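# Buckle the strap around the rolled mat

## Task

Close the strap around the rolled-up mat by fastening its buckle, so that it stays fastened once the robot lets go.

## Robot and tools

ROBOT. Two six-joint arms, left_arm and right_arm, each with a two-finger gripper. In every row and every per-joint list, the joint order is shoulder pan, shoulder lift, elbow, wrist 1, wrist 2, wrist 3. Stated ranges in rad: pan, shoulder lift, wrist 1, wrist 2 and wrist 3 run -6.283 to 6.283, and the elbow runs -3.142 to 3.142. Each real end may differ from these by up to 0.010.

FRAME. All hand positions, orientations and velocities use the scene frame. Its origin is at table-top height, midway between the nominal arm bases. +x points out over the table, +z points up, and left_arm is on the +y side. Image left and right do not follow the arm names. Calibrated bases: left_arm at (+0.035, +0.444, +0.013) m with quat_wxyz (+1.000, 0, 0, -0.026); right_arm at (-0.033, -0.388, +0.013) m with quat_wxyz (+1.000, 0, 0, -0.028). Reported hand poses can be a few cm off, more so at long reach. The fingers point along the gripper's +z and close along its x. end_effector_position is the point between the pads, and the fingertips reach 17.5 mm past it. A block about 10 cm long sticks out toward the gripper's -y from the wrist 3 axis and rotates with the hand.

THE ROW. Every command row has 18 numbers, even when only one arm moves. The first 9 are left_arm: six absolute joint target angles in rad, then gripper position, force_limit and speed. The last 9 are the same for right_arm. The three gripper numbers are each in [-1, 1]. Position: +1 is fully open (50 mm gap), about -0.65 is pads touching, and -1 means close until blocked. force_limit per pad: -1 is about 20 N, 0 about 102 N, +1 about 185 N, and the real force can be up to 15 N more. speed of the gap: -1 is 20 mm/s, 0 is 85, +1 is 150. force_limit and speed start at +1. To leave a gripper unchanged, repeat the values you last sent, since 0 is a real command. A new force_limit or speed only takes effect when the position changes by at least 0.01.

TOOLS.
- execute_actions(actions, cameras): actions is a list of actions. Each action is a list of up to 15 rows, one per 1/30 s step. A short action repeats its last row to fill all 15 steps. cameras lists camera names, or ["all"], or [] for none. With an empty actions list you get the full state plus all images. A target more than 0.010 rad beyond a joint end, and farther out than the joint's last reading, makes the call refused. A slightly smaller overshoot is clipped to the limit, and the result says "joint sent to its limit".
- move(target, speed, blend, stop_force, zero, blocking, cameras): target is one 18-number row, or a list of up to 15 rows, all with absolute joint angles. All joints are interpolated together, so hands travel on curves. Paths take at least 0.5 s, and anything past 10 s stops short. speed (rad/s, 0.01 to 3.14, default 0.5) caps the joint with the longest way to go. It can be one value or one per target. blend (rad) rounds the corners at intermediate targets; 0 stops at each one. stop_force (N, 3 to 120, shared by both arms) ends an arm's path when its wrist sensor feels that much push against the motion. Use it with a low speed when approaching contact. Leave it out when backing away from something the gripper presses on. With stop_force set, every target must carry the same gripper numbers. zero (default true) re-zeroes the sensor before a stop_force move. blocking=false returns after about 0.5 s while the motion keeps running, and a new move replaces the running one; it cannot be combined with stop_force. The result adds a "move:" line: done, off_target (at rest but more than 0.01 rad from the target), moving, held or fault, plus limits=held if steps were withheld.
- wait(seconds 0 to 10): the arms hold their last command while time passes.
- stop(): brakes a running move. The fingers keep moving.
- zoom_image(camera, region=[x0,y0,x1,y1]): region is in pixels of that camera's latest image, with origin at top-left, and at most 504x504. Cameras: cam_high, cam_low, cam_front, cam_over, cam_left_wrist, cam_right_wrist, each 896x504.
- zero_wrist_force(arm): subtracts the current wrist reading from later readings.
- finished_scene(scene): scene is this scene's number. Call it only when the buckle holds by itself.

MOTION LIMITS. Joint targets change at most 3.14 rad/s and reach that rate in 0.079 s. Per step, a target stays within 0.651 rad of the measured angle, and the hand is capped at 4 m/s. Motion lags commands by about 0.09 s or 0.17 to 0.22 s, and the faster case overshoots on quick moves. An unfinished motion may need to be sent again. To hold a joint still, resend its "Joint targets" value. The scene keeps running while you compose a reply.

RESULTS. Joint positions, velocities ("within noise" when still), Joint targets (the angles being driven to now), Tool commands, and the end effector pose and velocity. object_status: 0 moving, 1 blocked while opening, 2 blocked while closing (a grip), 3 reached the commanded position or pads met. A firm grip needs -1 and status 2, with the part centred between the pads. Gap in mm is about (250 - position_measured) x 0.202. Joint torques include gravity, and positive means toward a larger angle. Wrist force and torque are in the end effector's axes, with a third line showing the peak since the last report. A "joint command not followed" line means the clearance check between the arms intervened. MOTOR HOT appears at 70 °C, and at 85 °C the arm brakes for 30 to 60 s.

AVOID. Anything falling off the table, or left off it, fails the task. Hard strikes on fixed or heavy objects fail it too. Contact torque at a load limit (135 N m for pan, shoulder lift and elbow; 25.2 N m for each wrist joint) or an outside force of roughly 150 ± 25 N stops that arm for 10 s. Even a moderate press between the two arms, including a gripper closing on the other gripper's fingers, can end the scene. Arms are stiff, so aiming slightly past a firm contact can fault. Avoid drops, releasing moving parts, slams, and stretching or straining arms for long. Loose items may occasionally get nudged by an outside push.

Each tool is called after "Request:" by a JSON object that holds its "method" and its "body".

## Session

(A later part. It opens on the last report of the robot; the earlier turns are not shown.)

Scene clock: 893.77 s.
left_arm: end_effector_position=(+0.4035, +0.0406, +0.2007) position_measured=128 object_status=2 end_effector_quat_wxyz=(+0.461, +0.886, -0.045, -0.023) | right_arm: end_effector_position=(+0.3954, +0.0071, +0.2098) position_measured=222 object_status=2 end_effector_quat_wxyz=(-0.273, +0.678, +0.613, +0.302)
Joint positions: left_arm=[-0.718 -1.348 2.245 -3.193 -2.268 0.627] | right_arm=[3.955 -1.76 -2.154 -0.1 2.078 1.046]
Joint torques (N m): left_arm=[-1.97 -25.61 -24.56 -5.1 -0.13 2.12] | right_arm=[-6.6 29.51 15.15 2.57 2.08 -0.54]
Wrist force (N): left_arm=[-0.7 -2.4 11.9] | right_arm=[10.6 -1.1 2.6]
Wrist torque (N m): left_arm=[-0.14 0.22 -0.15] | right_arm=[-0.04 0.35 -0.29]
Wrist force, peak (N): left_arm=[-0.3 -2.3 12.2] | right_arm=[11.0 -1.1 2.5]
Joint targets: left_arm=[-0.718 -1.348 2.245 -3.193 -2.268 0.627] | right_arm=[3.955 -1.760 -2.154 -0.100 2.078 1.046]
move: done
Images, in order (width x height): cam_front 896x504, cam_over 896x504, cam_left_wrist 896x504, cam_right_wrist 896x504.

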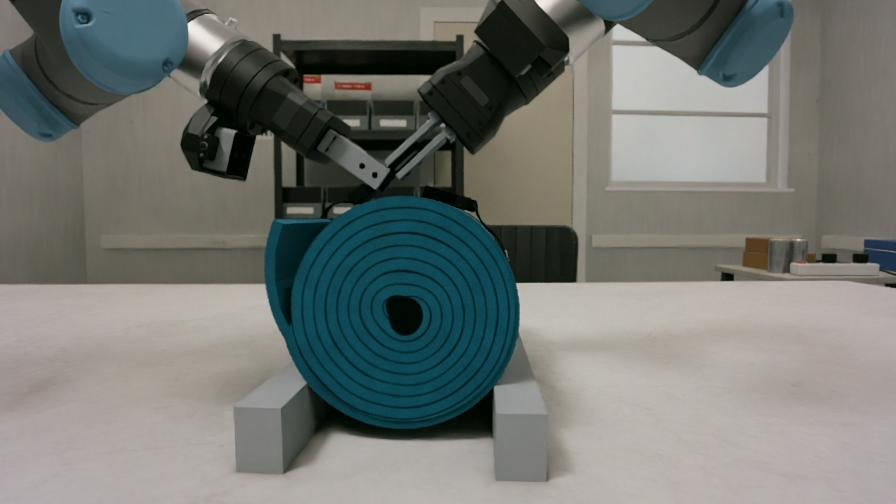

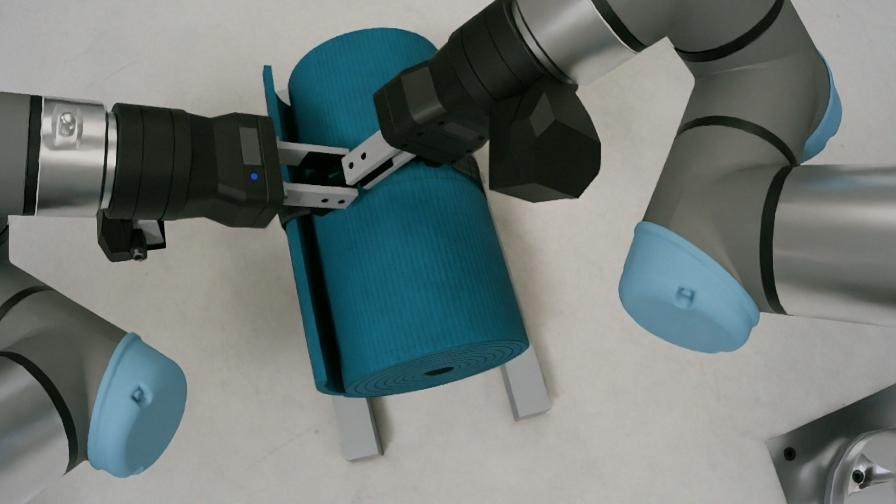

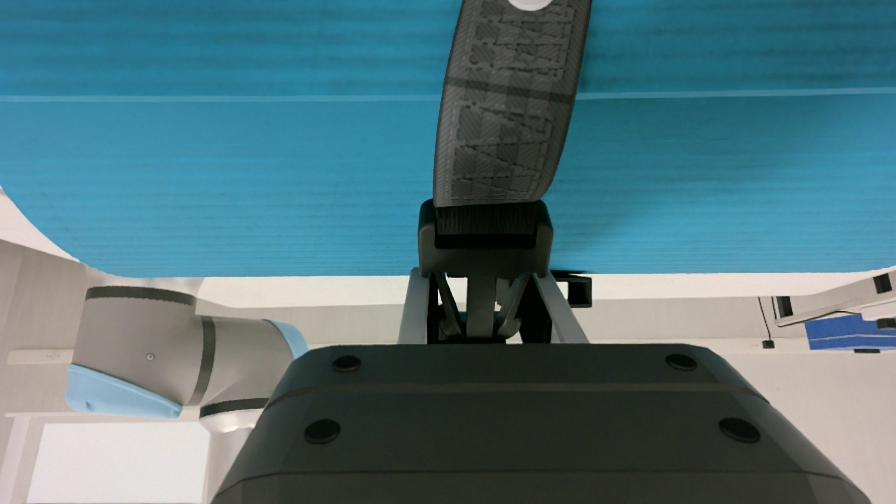

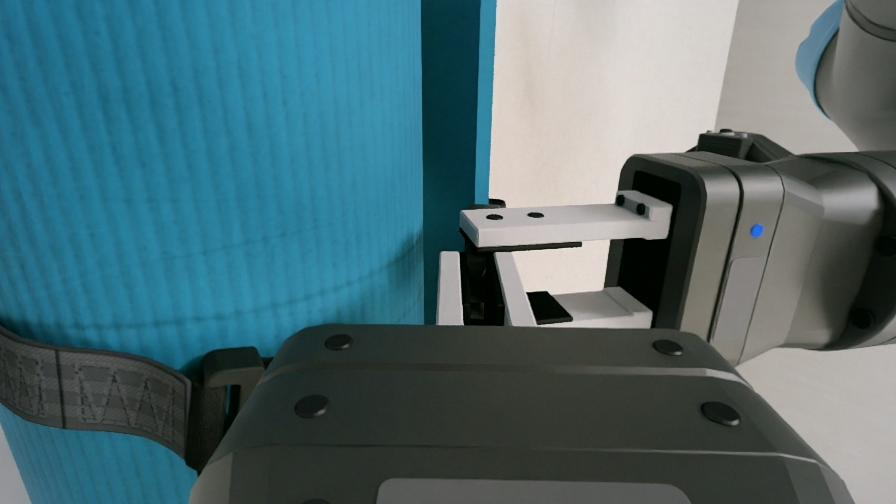

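Request:
{"method": "move", "body": {"target": [-0.7179,-1.3481,2.2453,-3.1934,-2.2682,0.6272,0.85,-0.9,-1, 3.9551,-1.7597,-2.154,-0.1,2.0784,1.0462,-1,-0.6,-1], "cameras": ["cam_front","cam_over","cam_right_wrist","cam_left_wrist"]}}

Request:
{"method": "zoom_image", "body": {"camera": "cam_front", "region": [330, 130, 450, 230]}}

Request:
{"method": "zoom_image", "body": {"camera": "cam_left_wrist", "region": [350, 200, 630, 360]}}

Scene clock: 899.23 s.
left_arm: end_effector_position=(+0.4035, +0.0406, +0.2007) position_measured=25 object_status=0 end_effector_quat_wxyz=(+0.461, +0.886, -0.044, -0.023) | right_arm: end_effector_position=(+0.3954, +0.0071, +0.2097) position_measured=222 object_status=2 end_effector_quat_wxyz=(-0.273, +0.678, +0.613, +0.302)
Joint positions: left_arm=[-0.718 -1.348 2.245 -3.193 -2.268 0.627] | right_arm=[3.955 -1.76 -2.154 -0.1 2.078 1.046]
Joint torques (N m): left_arm=[6.07 -31.74 -24.4 -5.1 -2.4 1.93] | right_arm=[-1.99 22.41 19.87 2.6 2.12 -0.58]
Wrist force (N): left_arm=[-0.5 -2.0 1.0] | right_arm=[0.2 -1.1 0.2]
Wrist torque (N m): left_arm=[-0.27 0.19 -0.15] | right_arm=[-0.05 0.17 -0.27]
Wrist force, peak (N): left_arm=[-0.6 -2.4 12.2] | right_arm=[10.9 -1.1 2.7]
Joint targets: left_arm=[-0.718 -1.348 2.245 -3.193 -2.268 0.627] | right_arm=[3.955 -1.760 -2.154 -0.100 2.078 1.046]
move: done
Images, in order (width x height): cam_front 896x504, cam_over 896x504, cam_left_wrist 896x504, cam_right_wrist 896x504.

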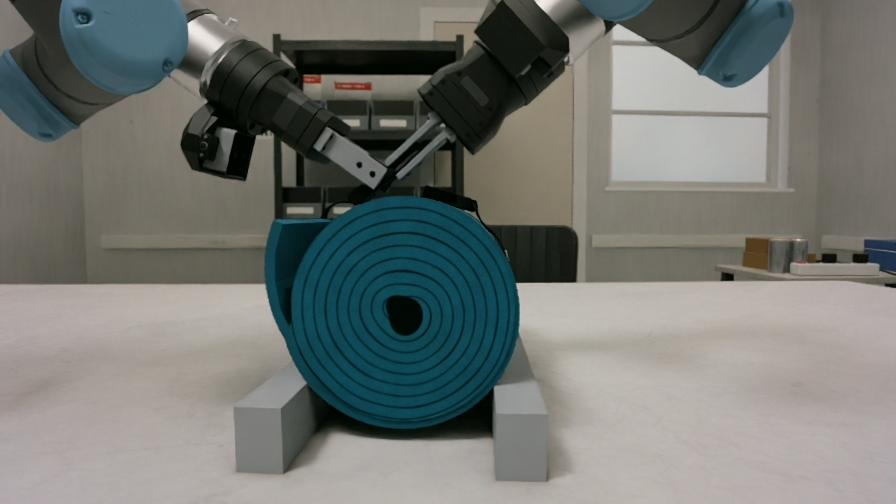

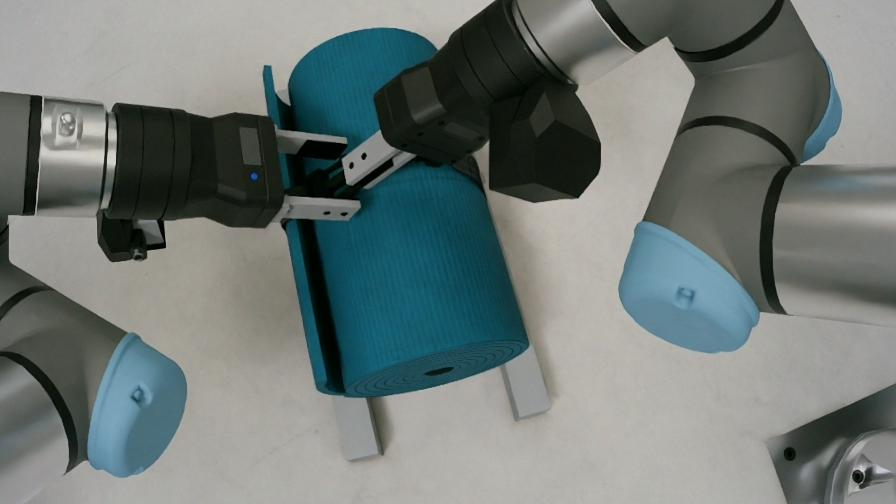

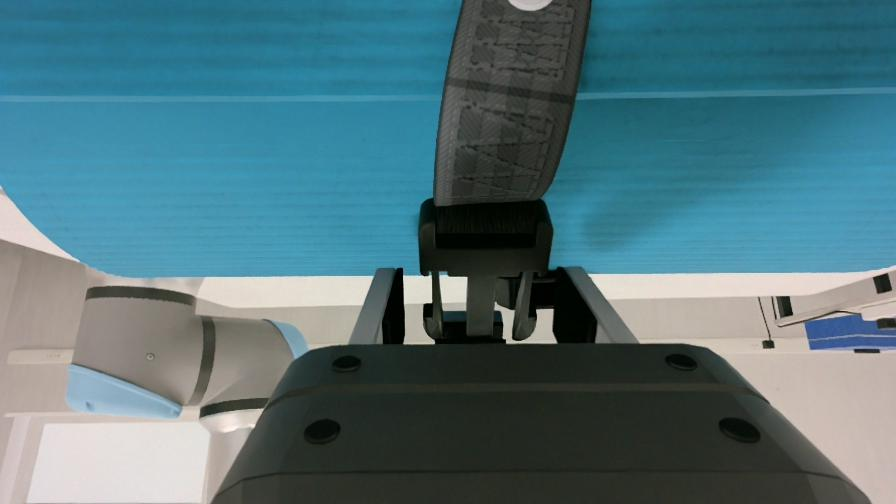

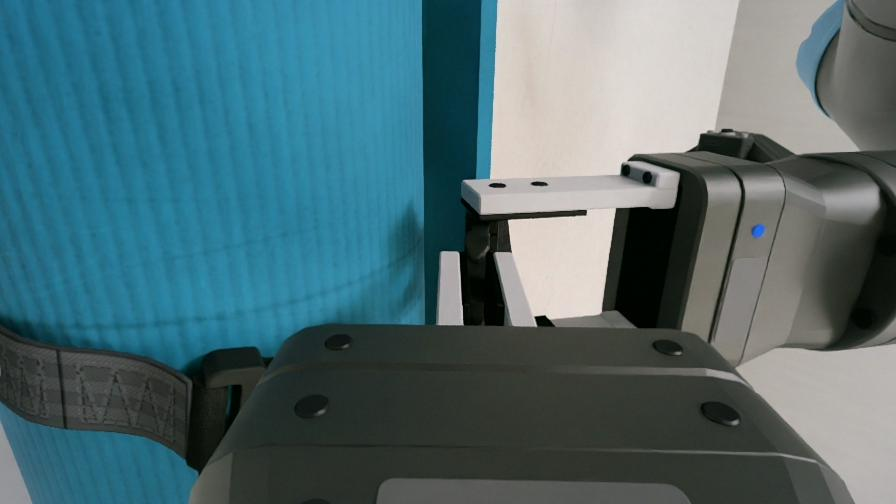

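Scaled by 4.200.

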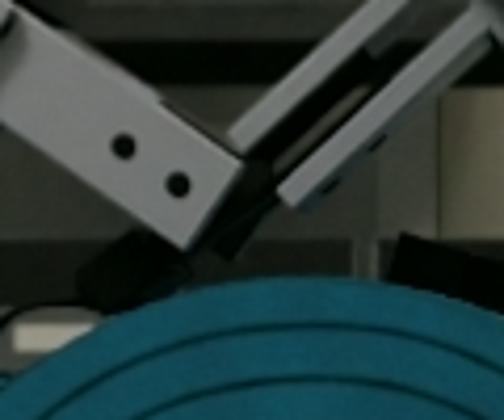

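Scaled by 1.800.

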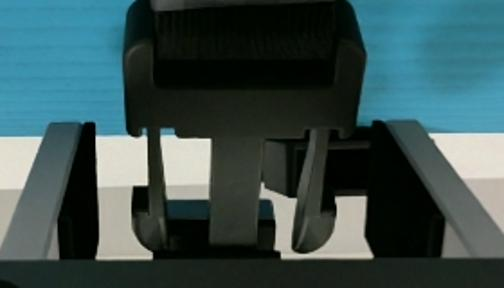

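Request:
{"method": "move", "body": {"target": [-0.7179,-1.3481,2.2453,-3.1934,-2.2682,0.6272,0.85,-0.9,-1, 3.9475,-1.7294,-2.1454,-0.1422,2.0835,1.0395,-1,-0.6,-1], "speed": 0.06, "stop_force": 12}}

Request:
{"method": "move", "body": {"target": [-0.6952,-1.3572,2.2576,-3.182,-2.283,0.6496,0.85,-0.9,-1, 3.9475,-1.7294,-2.1454,-0.1422,2.0835,1.0395,-1,-0.6,-1], "speed": 0.06, "stop_force": 10, "cameras": ["cam_front","cam_over","cam_left_wrist"]}}

Request:
{"method": "zoom_image", "body": {"camera": "cam_front", "region": [330, 130, 450, 230]}}

Request:
{"method": "zoom_image", "body": {"camera": "cam_left_wrist", "region": [350, 200, 630, 360]}}

Scene clock: 921.27 s.
left_arm: end_effector_position=(+0.4035, +0.0406, +0.2007) position_measured=25 object_status=3 end_effector_quat_wxyz=(+0.461, +0.886, -0.044, -0.023) | right_arm: end_effector_position=(+0.3954, +0.0026, +0.2229) position_measured=222 object_status=2 end_effector_quat_wxyz=(-0.273, +0.678, +0.613, +0.302)
Joint positions: left_arm=[-0.718 -1.348 2.245 -3.193 -2.268 0.627] | right_arm=[3.947 -1.729 -2.145 -0.142 2.084 1.039]
Joint torques (N m): left_arm=[-4.33 -35.14 -23.63 -5.36 -0.67 1.79] | right_arm=[5.59 16.38 9.23 5.14 -1.32 1.15]
Wrist force (N): left_arm=[-0.5 -2.1 0.9] | right_arm=[0.2 -1.0 0.9]
Wrist torque (N m): left_arm=[-0.28 0.20 -0.15] | right_arm=[-0.07 0.14 -0.18]
Wrist force, peak (N): left_arm=[-0.5 -2.1 1.2] | right_arm=[0.2 -1.2 0.9]
Joint targets: left_arm=[-0.718 -1.348 2.245 -3.193 -2.268 0.627] | right_arm=[3.947 -1.729 -2.145 -0.142 2.083 1.040]
move: done

Scene clock: 922.73 s.
left_arm: end_effector_position=(+0.4050, +0.0521, +0.1997) position_measured=25 object_status=3 end_effector_quat_wxyz=(+0.461, +0.886, -0.044, -0.023) | right_arm: end_effector_position=(+0.3954, +0.0026, +0.2229) position_measured=222 object_status=2 end_effector_quat_wxyz=(-0.273, +0.678, +0.613, +0.302)
Joint positions: left_arm=[-0.695 -1.357 2.258 -3.182 -2.283 0.65] | right_arm=[3.947 -1.729 -2.145 -0.142 2.084 1.04]
Joint torques (N m): left_arm=[-8.1 -20.29 -23.87 -5.89 0.6 -2.43] | right_arm=[5.42 16.15 9.87 5.09 -1.37 1.11]
Wrist force (N): left_arm=[-0.5 -1.8 1.0] | right_arm=[0.2 -1.1 0.8]
Wrist torque (N m): left_arm=[-0.24 0.20 -0.24] | right_arm=[-0.07 0.15 -0.18]
Wrist force, peak (N): left_arm=[-0.6 -2.0 1.3] | right_arm=[0.1 -1.2 1.0]
Joint targets: left_arm=[-0.695 -1.357 2.258 -3.182 -2.283 0.650] | right_arm=[3.947 -1.729 -2.145 -0.142 2.083 1.040]
move: done
Images, in order (width x height): cam_front 896x504, cam_over 896x504, cam_left_wrist 896x504.

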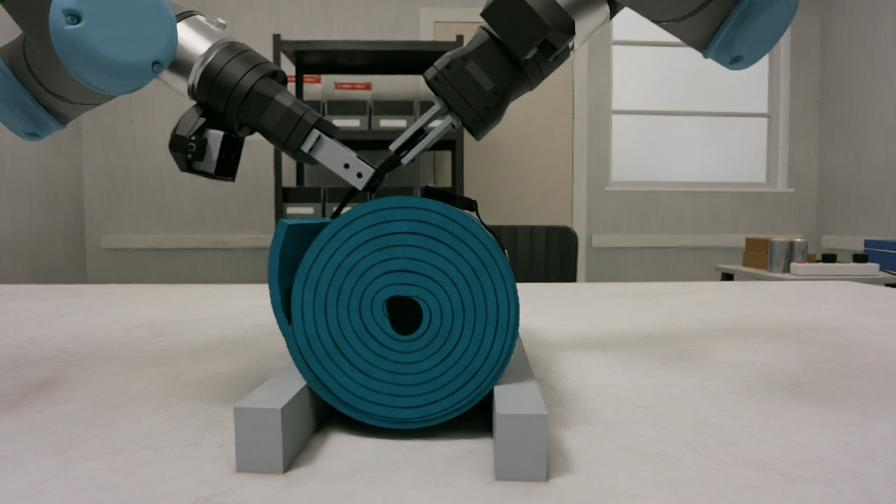

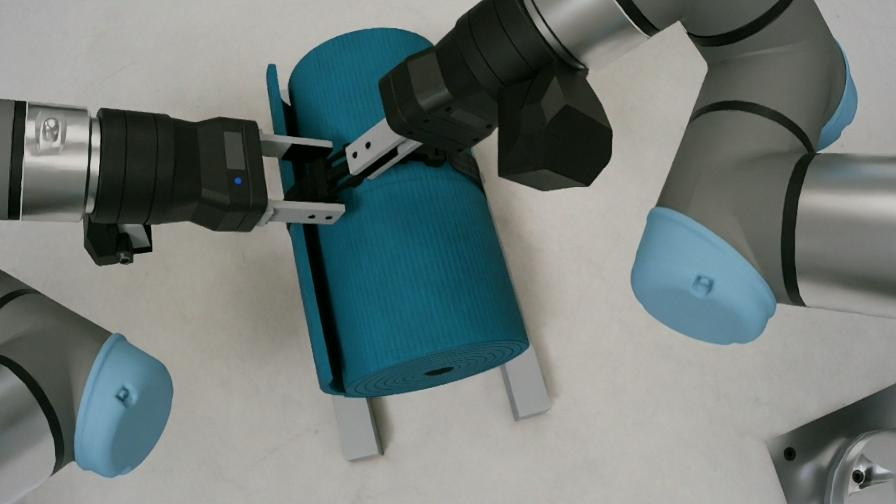

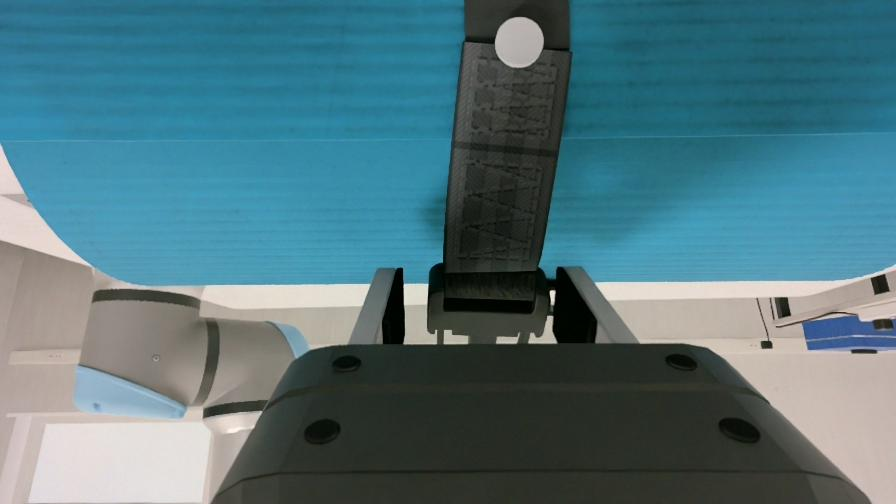

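Scaled by 4.200.

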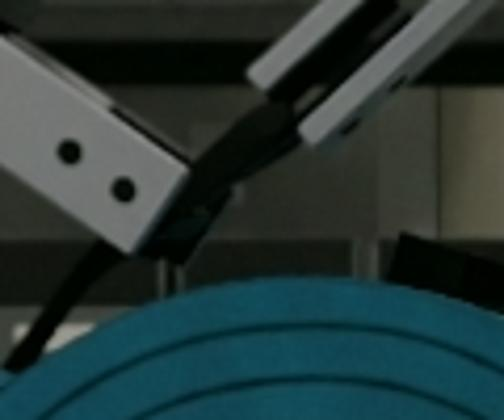

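Scaled by 1.800.

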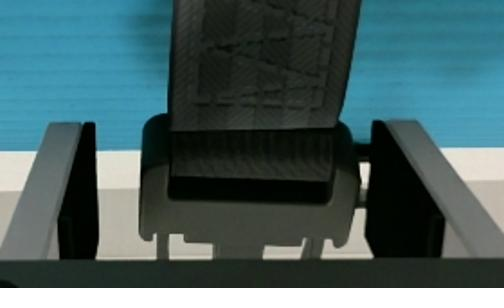

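Request:
{"method": "move", "body": {"target": [-0.6944,-1.3398,2.2534,-3.1947,-2.2834,0.6504,0.85,-0.9,-1, 3.9475,-1.7294,-2.1454,-0.1422,2.0835,1.0395,-1,-0.6,-1], "speed": 0.04, "stop_force": 6}}

Request:
{"method": "move", "body": {"target": [-0.6944,-1.3398,2.2534,-3.1947,-2.2834,0.6504,-1,-0.6,-1, 3.9475,-1.7294,-2.1454,-0.1422,2.0835,1.0395,-1,-0.6,-1], "cameras": ["cam_front","cam_over","cam_left_wrist","cam_right_wrist"]}}

Request:
{"method": "zoom_image", "body": {"camera": "cam_front", "region": [330, 130, 450, 230]}}

Request:
{"method": "zoom_image", "body": {"camera": "cam_left_wrist", "region": [350, 200, 630, 360]}}

Scene clock: 935.17 s.
left_arm: end_effector_position=(+0.4075, +0.0503, +0.1948) position_measured=25 object_status=3 end_effector_quat_wxyz=(+0.461, +0.886, -0.044, -0.023) | right_arm: end_effector_position=(+0.3954, +0.0026, +0.2229) position_measured=222 object_status=2 end_effector_quat_wxyz=(-0.273, +0.678, +0.613, +0.302)
Joint positions: left_arm=[-0.694 -1.34 2.253 -3.195 -2.283 0.65] | right_arm=[3.948 -1.729 -2.145 -0.142 2.083 1.04]
Joint torques (N m): left_arm=[9.4 -38.09 -11.55 -1.08 -2.35 1.59] | right_arm=[5.37 16.99 10.12 5.08 -1.4 1.01]
Wrist force (N): left_arm=[-0.4 -2.0 1.2] | right_arm=[0.2 -1.0 0.8]
Wrist torque (N m): left_arm=[-0.27 0.19 -0.26] | right_arm=[-0.07 0.14 -0.18]
Wrist force, peak (N): left_arm=[-0.4 -2.0 1.5] | right_arm=[0.2 -1.3 1.0]
Joint targets: left_arm=[-0.694 -1.340 2.253 -3.195 -2.283 0.650] | right_arm=[3.947 -1.729 -2.145 -0.142 2.083 1.040]
move: done

Scene clock: 935.97 s.
left_arm: end_effector_position=(+0.4074, +0.0503, +0.1948) position_measured=83 object_status=2 end_effector_quat_wxyz=(+0.461, +0.886, -0.044, -0.023) | right_arm: end_effector_position=(+0.3954, +0.0026, +0.2229) position_measured=222 object_status=2 end_effector_quat_wxyz=(-0.273, +0.678, +0.613, +0.302)
Joint positions: left_arm=[-0.694 -1.34 2.253 -3.195 -2.283 0.65] | right_arm=[3.947 -1.729 -2.145 -0.142 2.083 1.04]
Joint torques (N m): left_arm=[9.6 -38.23 -12.14 -1.65 -1.28 0.58] | right_arm=[5.95 17.01 9.9 4.36 0.56 1.03]
Wrist force (N): left_arm=[-5.5 -2.3 0.7] | right_arm=[0.2 4.8 0.4]
Wrist torque (N m): left_arm=[-0.29 0.15 -0.09] | right_arm=[0.01 0.15 -0.17]
Wrist force, peak (N): left_arm=[-5.7 -2.4 1.0] | right_arm=[0.3 5.0 0.3]
Joint targets: left_arm=[-0.694 -1.340 2.253 -3.195 -2.283 0.650] | right_arm=[3.947 -1.729 -2.145 -0.142 2.083 1.040]
move: done
Images, in order (width x height): cam_front 896x504, cam_over 896x504, cam_left_wrist 896x504, cam_right_wrist 896x504.

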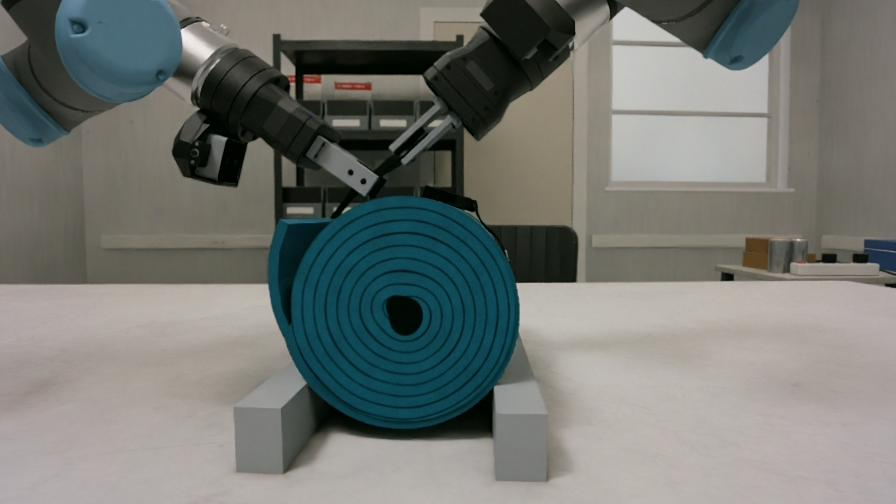

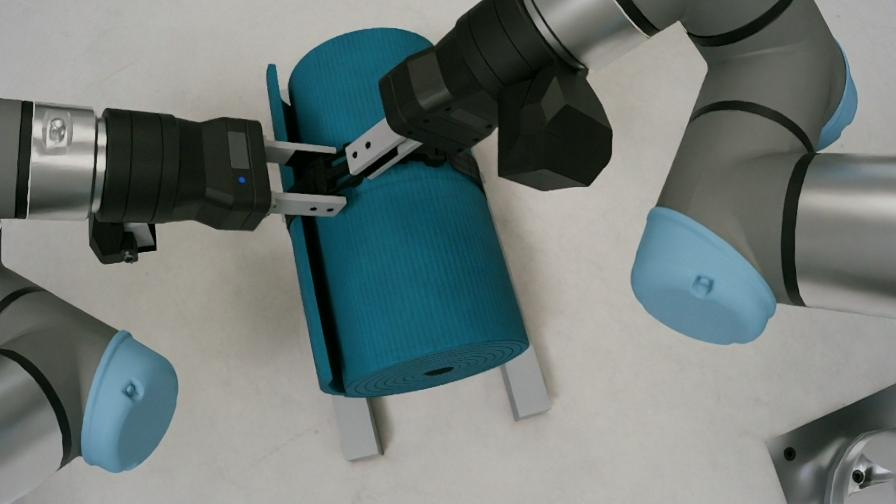

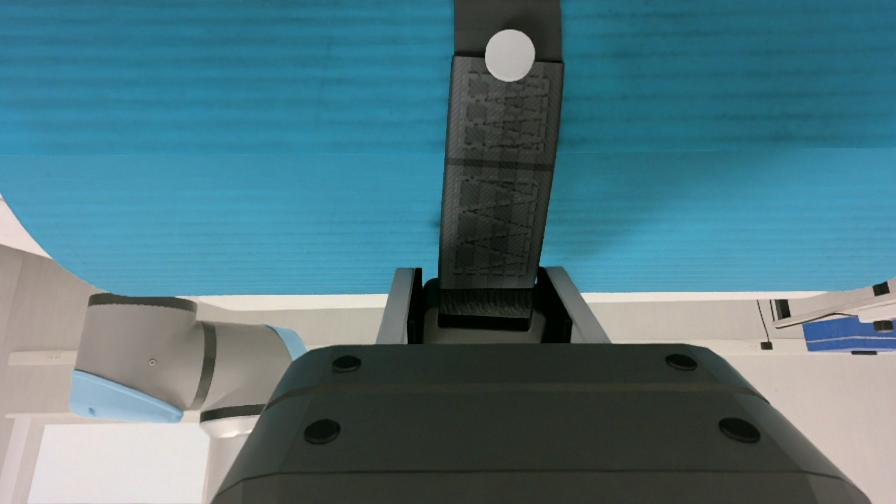

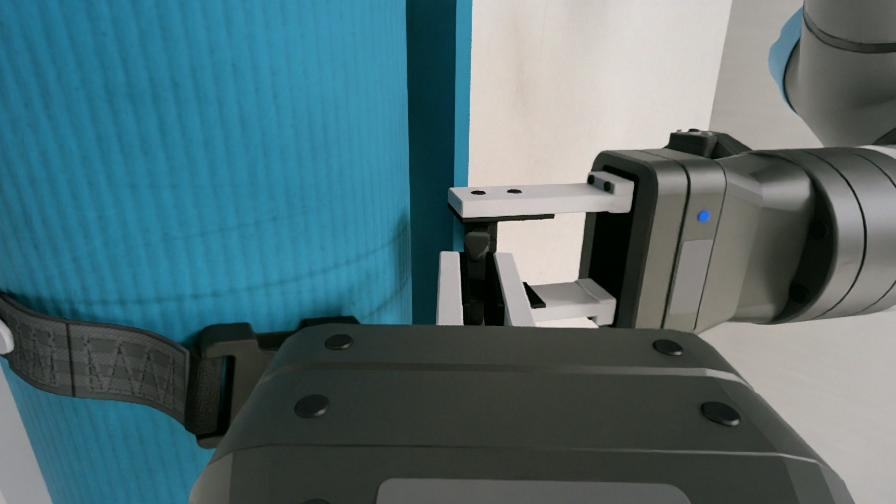

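Scaled by 4.200.

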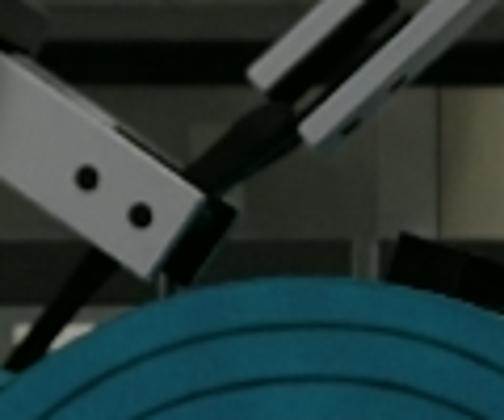

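Scaled by 1.800.

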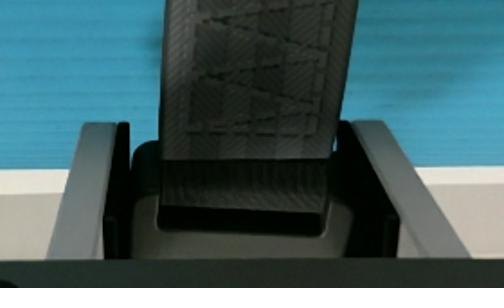

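Request:
{"method": "move", "body": {"target": [[-0.6944,-1.3398,2.2534,-3.1947,-2.2834,0.6504,-1,-0.6,-1, 3.9475,-1.7294,-2.1454,-0.1422,2.0835,1.0395,0.3,-0.6,0],[-0.6944,-1.3398,2.2534,-3.1947,-2.2834,0.6504,-1,-0.6,-1, 3.9003,-1.6401,-2.1559,-0.2419,2.1135,0.9973,0.3,-0.6,0]], "speed": 0.2, "cameras": ["cam_front","cam_over","cam_left_wrist","cam_right_wrist"]}}

Request:
{"method": "zoom_image", "body": {"camera": "cam_front", "region": [330, 130, 450, 230]}}

Request:
{"method": "zoom_image", "body": {"camera": "cam_right_wrist", "region": [380, 130, 630, 330]}}

Request:
{"method": "zoom_image", "body": {"camera": "cam_over", "region": [260, 90, 500, 280]}}

Scene clock: 944.47 s.
left_arm: end_effector_position=(+0.4075, +0.0503, +0.1948) position_measured=83 object_status=2 end_effector_quat_wxyz=(+0.461, +0.886, -0.044, -0.023) | right_arm: end_effector_position=(+0.3916, -0.0276, +0.2494) position_measured=107 object_status=3 end_effector_quat_wxyz=(-0.273, +0.678, +0.613, +0.302)
Joint positions: left_arm=[-0.694 -1.34 2.253 -3.195 -2.283 0.65] | right_arm=[3.9 -1.64 -2.156 -0.242 2.114 0.997]
Joint torques (N m): left_arm=[4.35 -35.29 -21.58 -5.31 -2.82 -2.24] | right_arm=[4.59 18.35 26.5 4.01 -1.71 1.6]
Wrist force (N): left_arm=[-0.4 -2.2 1.0] | right_arm=[0.3 -0.9 0.5]
Wrist torque (N m): left_arm=[-0.25 0.20 -0.25] | right_arm=[-0.01 0.15 -0.20]
Wrist force, peak (N): left_arm=[-6.1 -2.0 1.1] | right_arm=[0.2 5.4 0.7]
Joint targets: left_arm=[-0.694 -1.340 2.253 -3.195 -2.283 0.650] | right_arm=[3.900 -1.640 -2.156 -0.242 2.114 0.997]
move: done
Images, in order (width x height): cam_front 896x504, cam_over 896x504, cam_left_wrist 896x504, cam_right_wrist 896x504.

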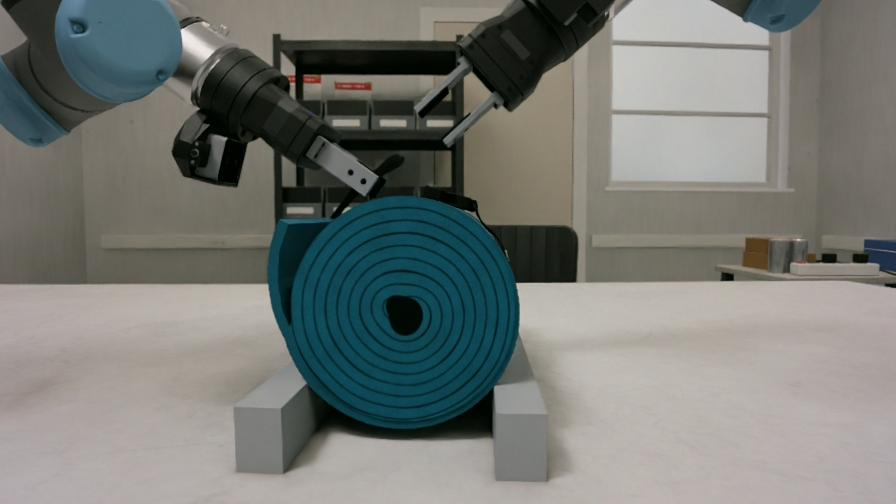

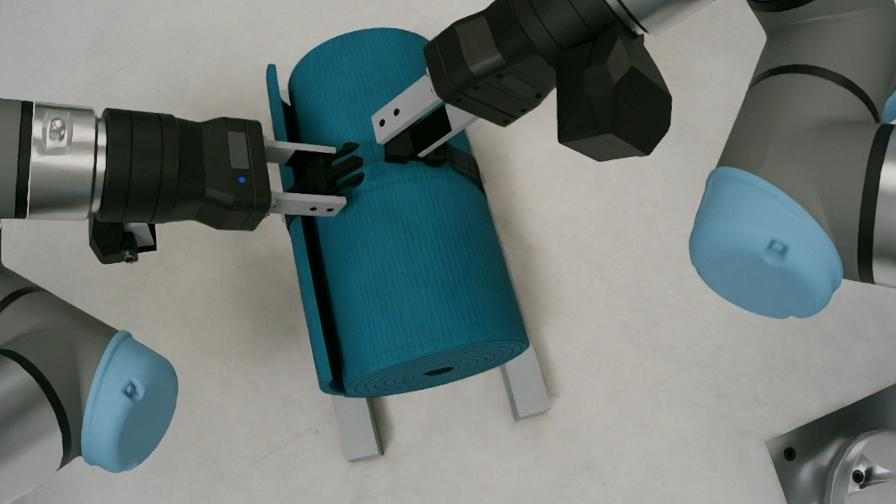

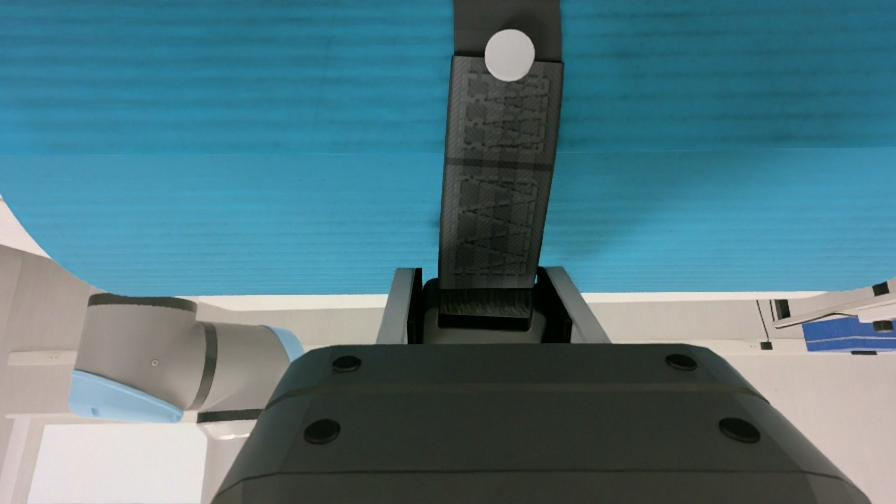

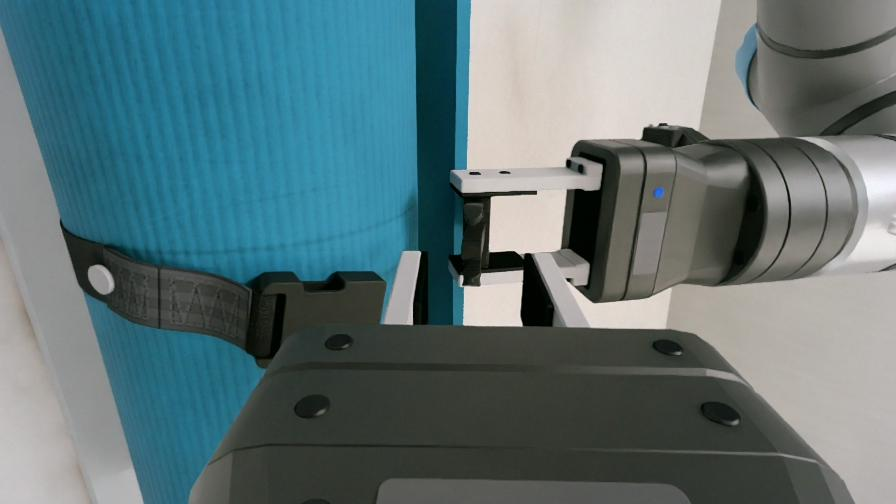

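Scaled by 4.200.

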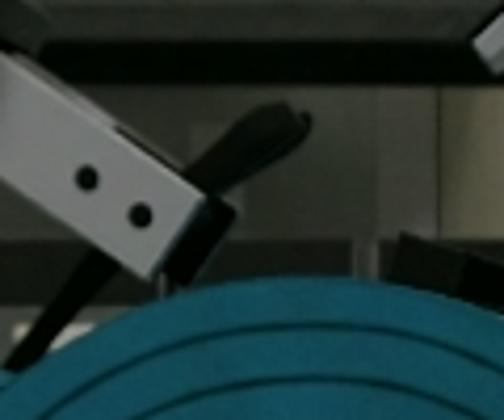

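Scaled by 2.016.

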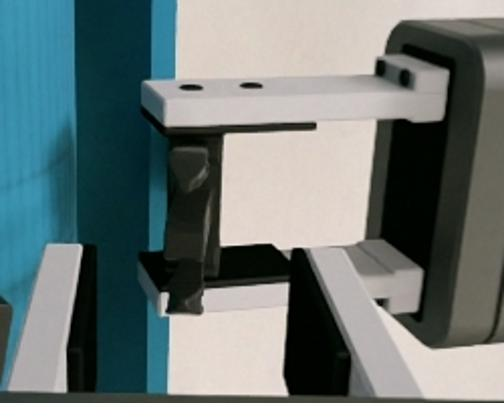

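Scaled by 2.100.

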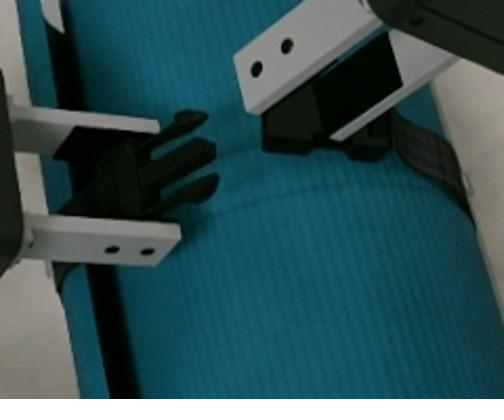

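Request:
{"method": "move", "body": {"target": [[-0.6944,-1.3398,2.2534,-3.1947,-2.2834,0.6504,-1,-0.6,-1, 3.90,-1.54,-2.12,-0.40,2.05,0.8,0.3,-0.6,0],[-0.6944,-1.3398,2.2534,-3.1947,-2.2834,0.6504,-1,-0.6,-1, 3.9451,-1.5483,-2.2067,-0.393,1.8195,-0.371,1,-0.6,0]], "speed": 0.4, "blend": [0.05,0], "cameras": ["cam_front","cam_over","cam_right_wrist"]}}

Request:
{"method": "zoom_image", "body": {"camera": "cam_front", "region": [330, 100, 530, 260]}}

Scene clock: 968.77 s.
left_arm: end_effector_position=(+0.4075, +0.0503, +0.1948) position_measured=83 object_status=2 end_effector_quat_wxyz=(+0.461, +0.886, -0.044, -0.023) | right_arm: end_effector_position=(+0.4026, -0.0789, +0.2155) position_measured=3 object_status=3 end_effector_quat_wxyz=(+0.057, +0.180, +0.936, +0.295)
Joint positions: left_arm=[-0.694 -1.34 2.253 -3.195 -2.283 0.65] | right_arm=[3.945 -1.548 -2.207 -0.393 1.82 -0.371]
Joint torques (N m): left_arm=[-4.91 -28.43 -22.38 -5.41 0.18 -2.15] | right_arm=[-7.35 16.53 30.36 3.91 3.01 -0.85]
Wrist force (N): left_arm=[-0.3 -2.3 1.1] | right_arm=[-0.7 0.1 -0.1]
Wrist torque (N m): left_arm=[-0.25 0.19 -0.25] | right_arm=[-0.01 0.17 -0.22]
Wrist force, peak (N): left_arm=[-0.1 -2.7 1.1] | right_arm=[-0.5 -1.1 1.5]
Joint targets: left_arm=[-0.694 -1.340 2.253 -3.195 -2.283 0.650] | right_arm=[3.945 -1.548 -2.207 -0.393 1.819 -0.371]
move: done
Images, in order (width x height): cam_front 896x504, cam_over 896x504, cam_right_wrist 896x504.

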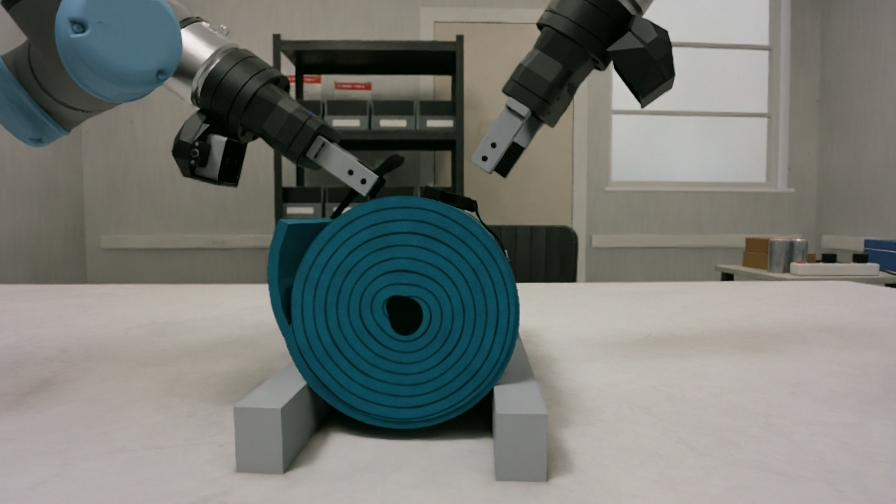

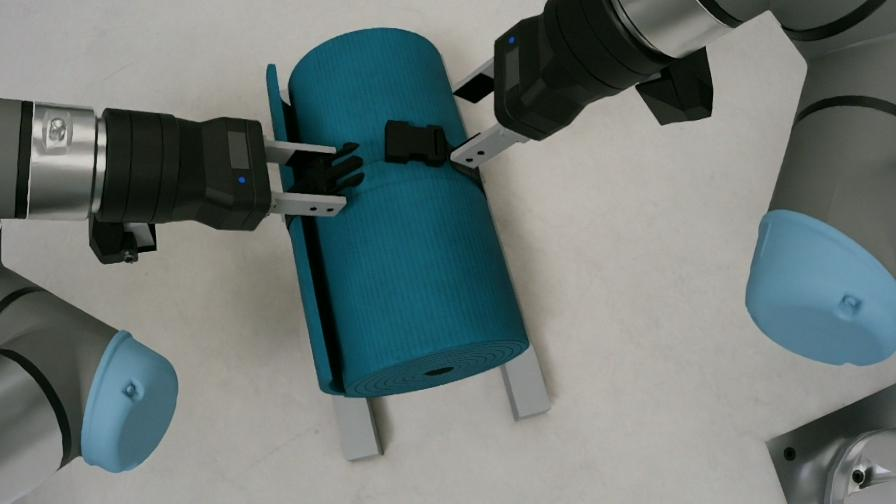

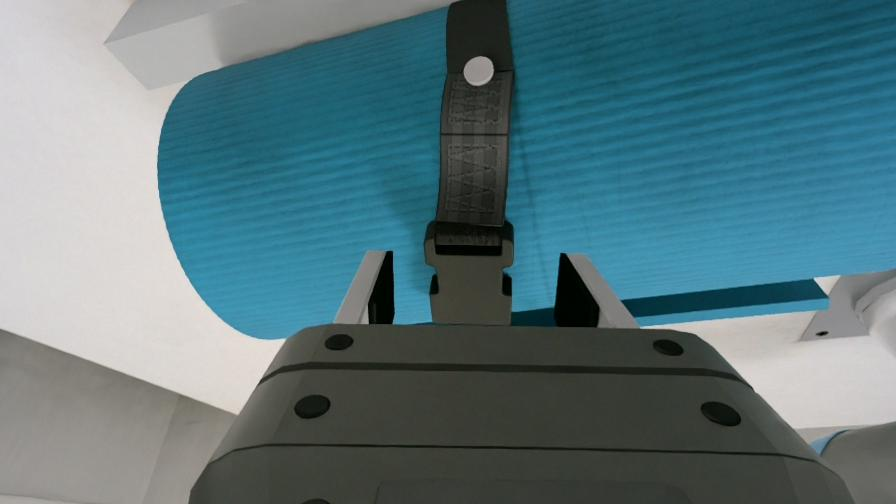

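Scaled by 2.520.

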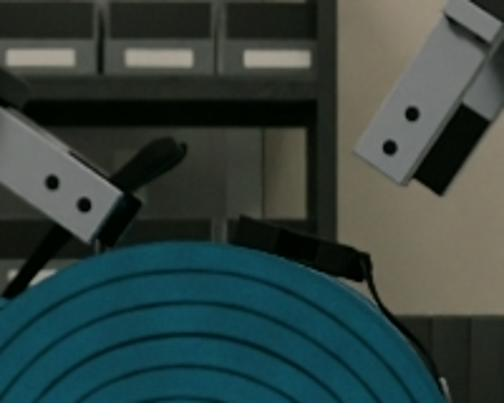

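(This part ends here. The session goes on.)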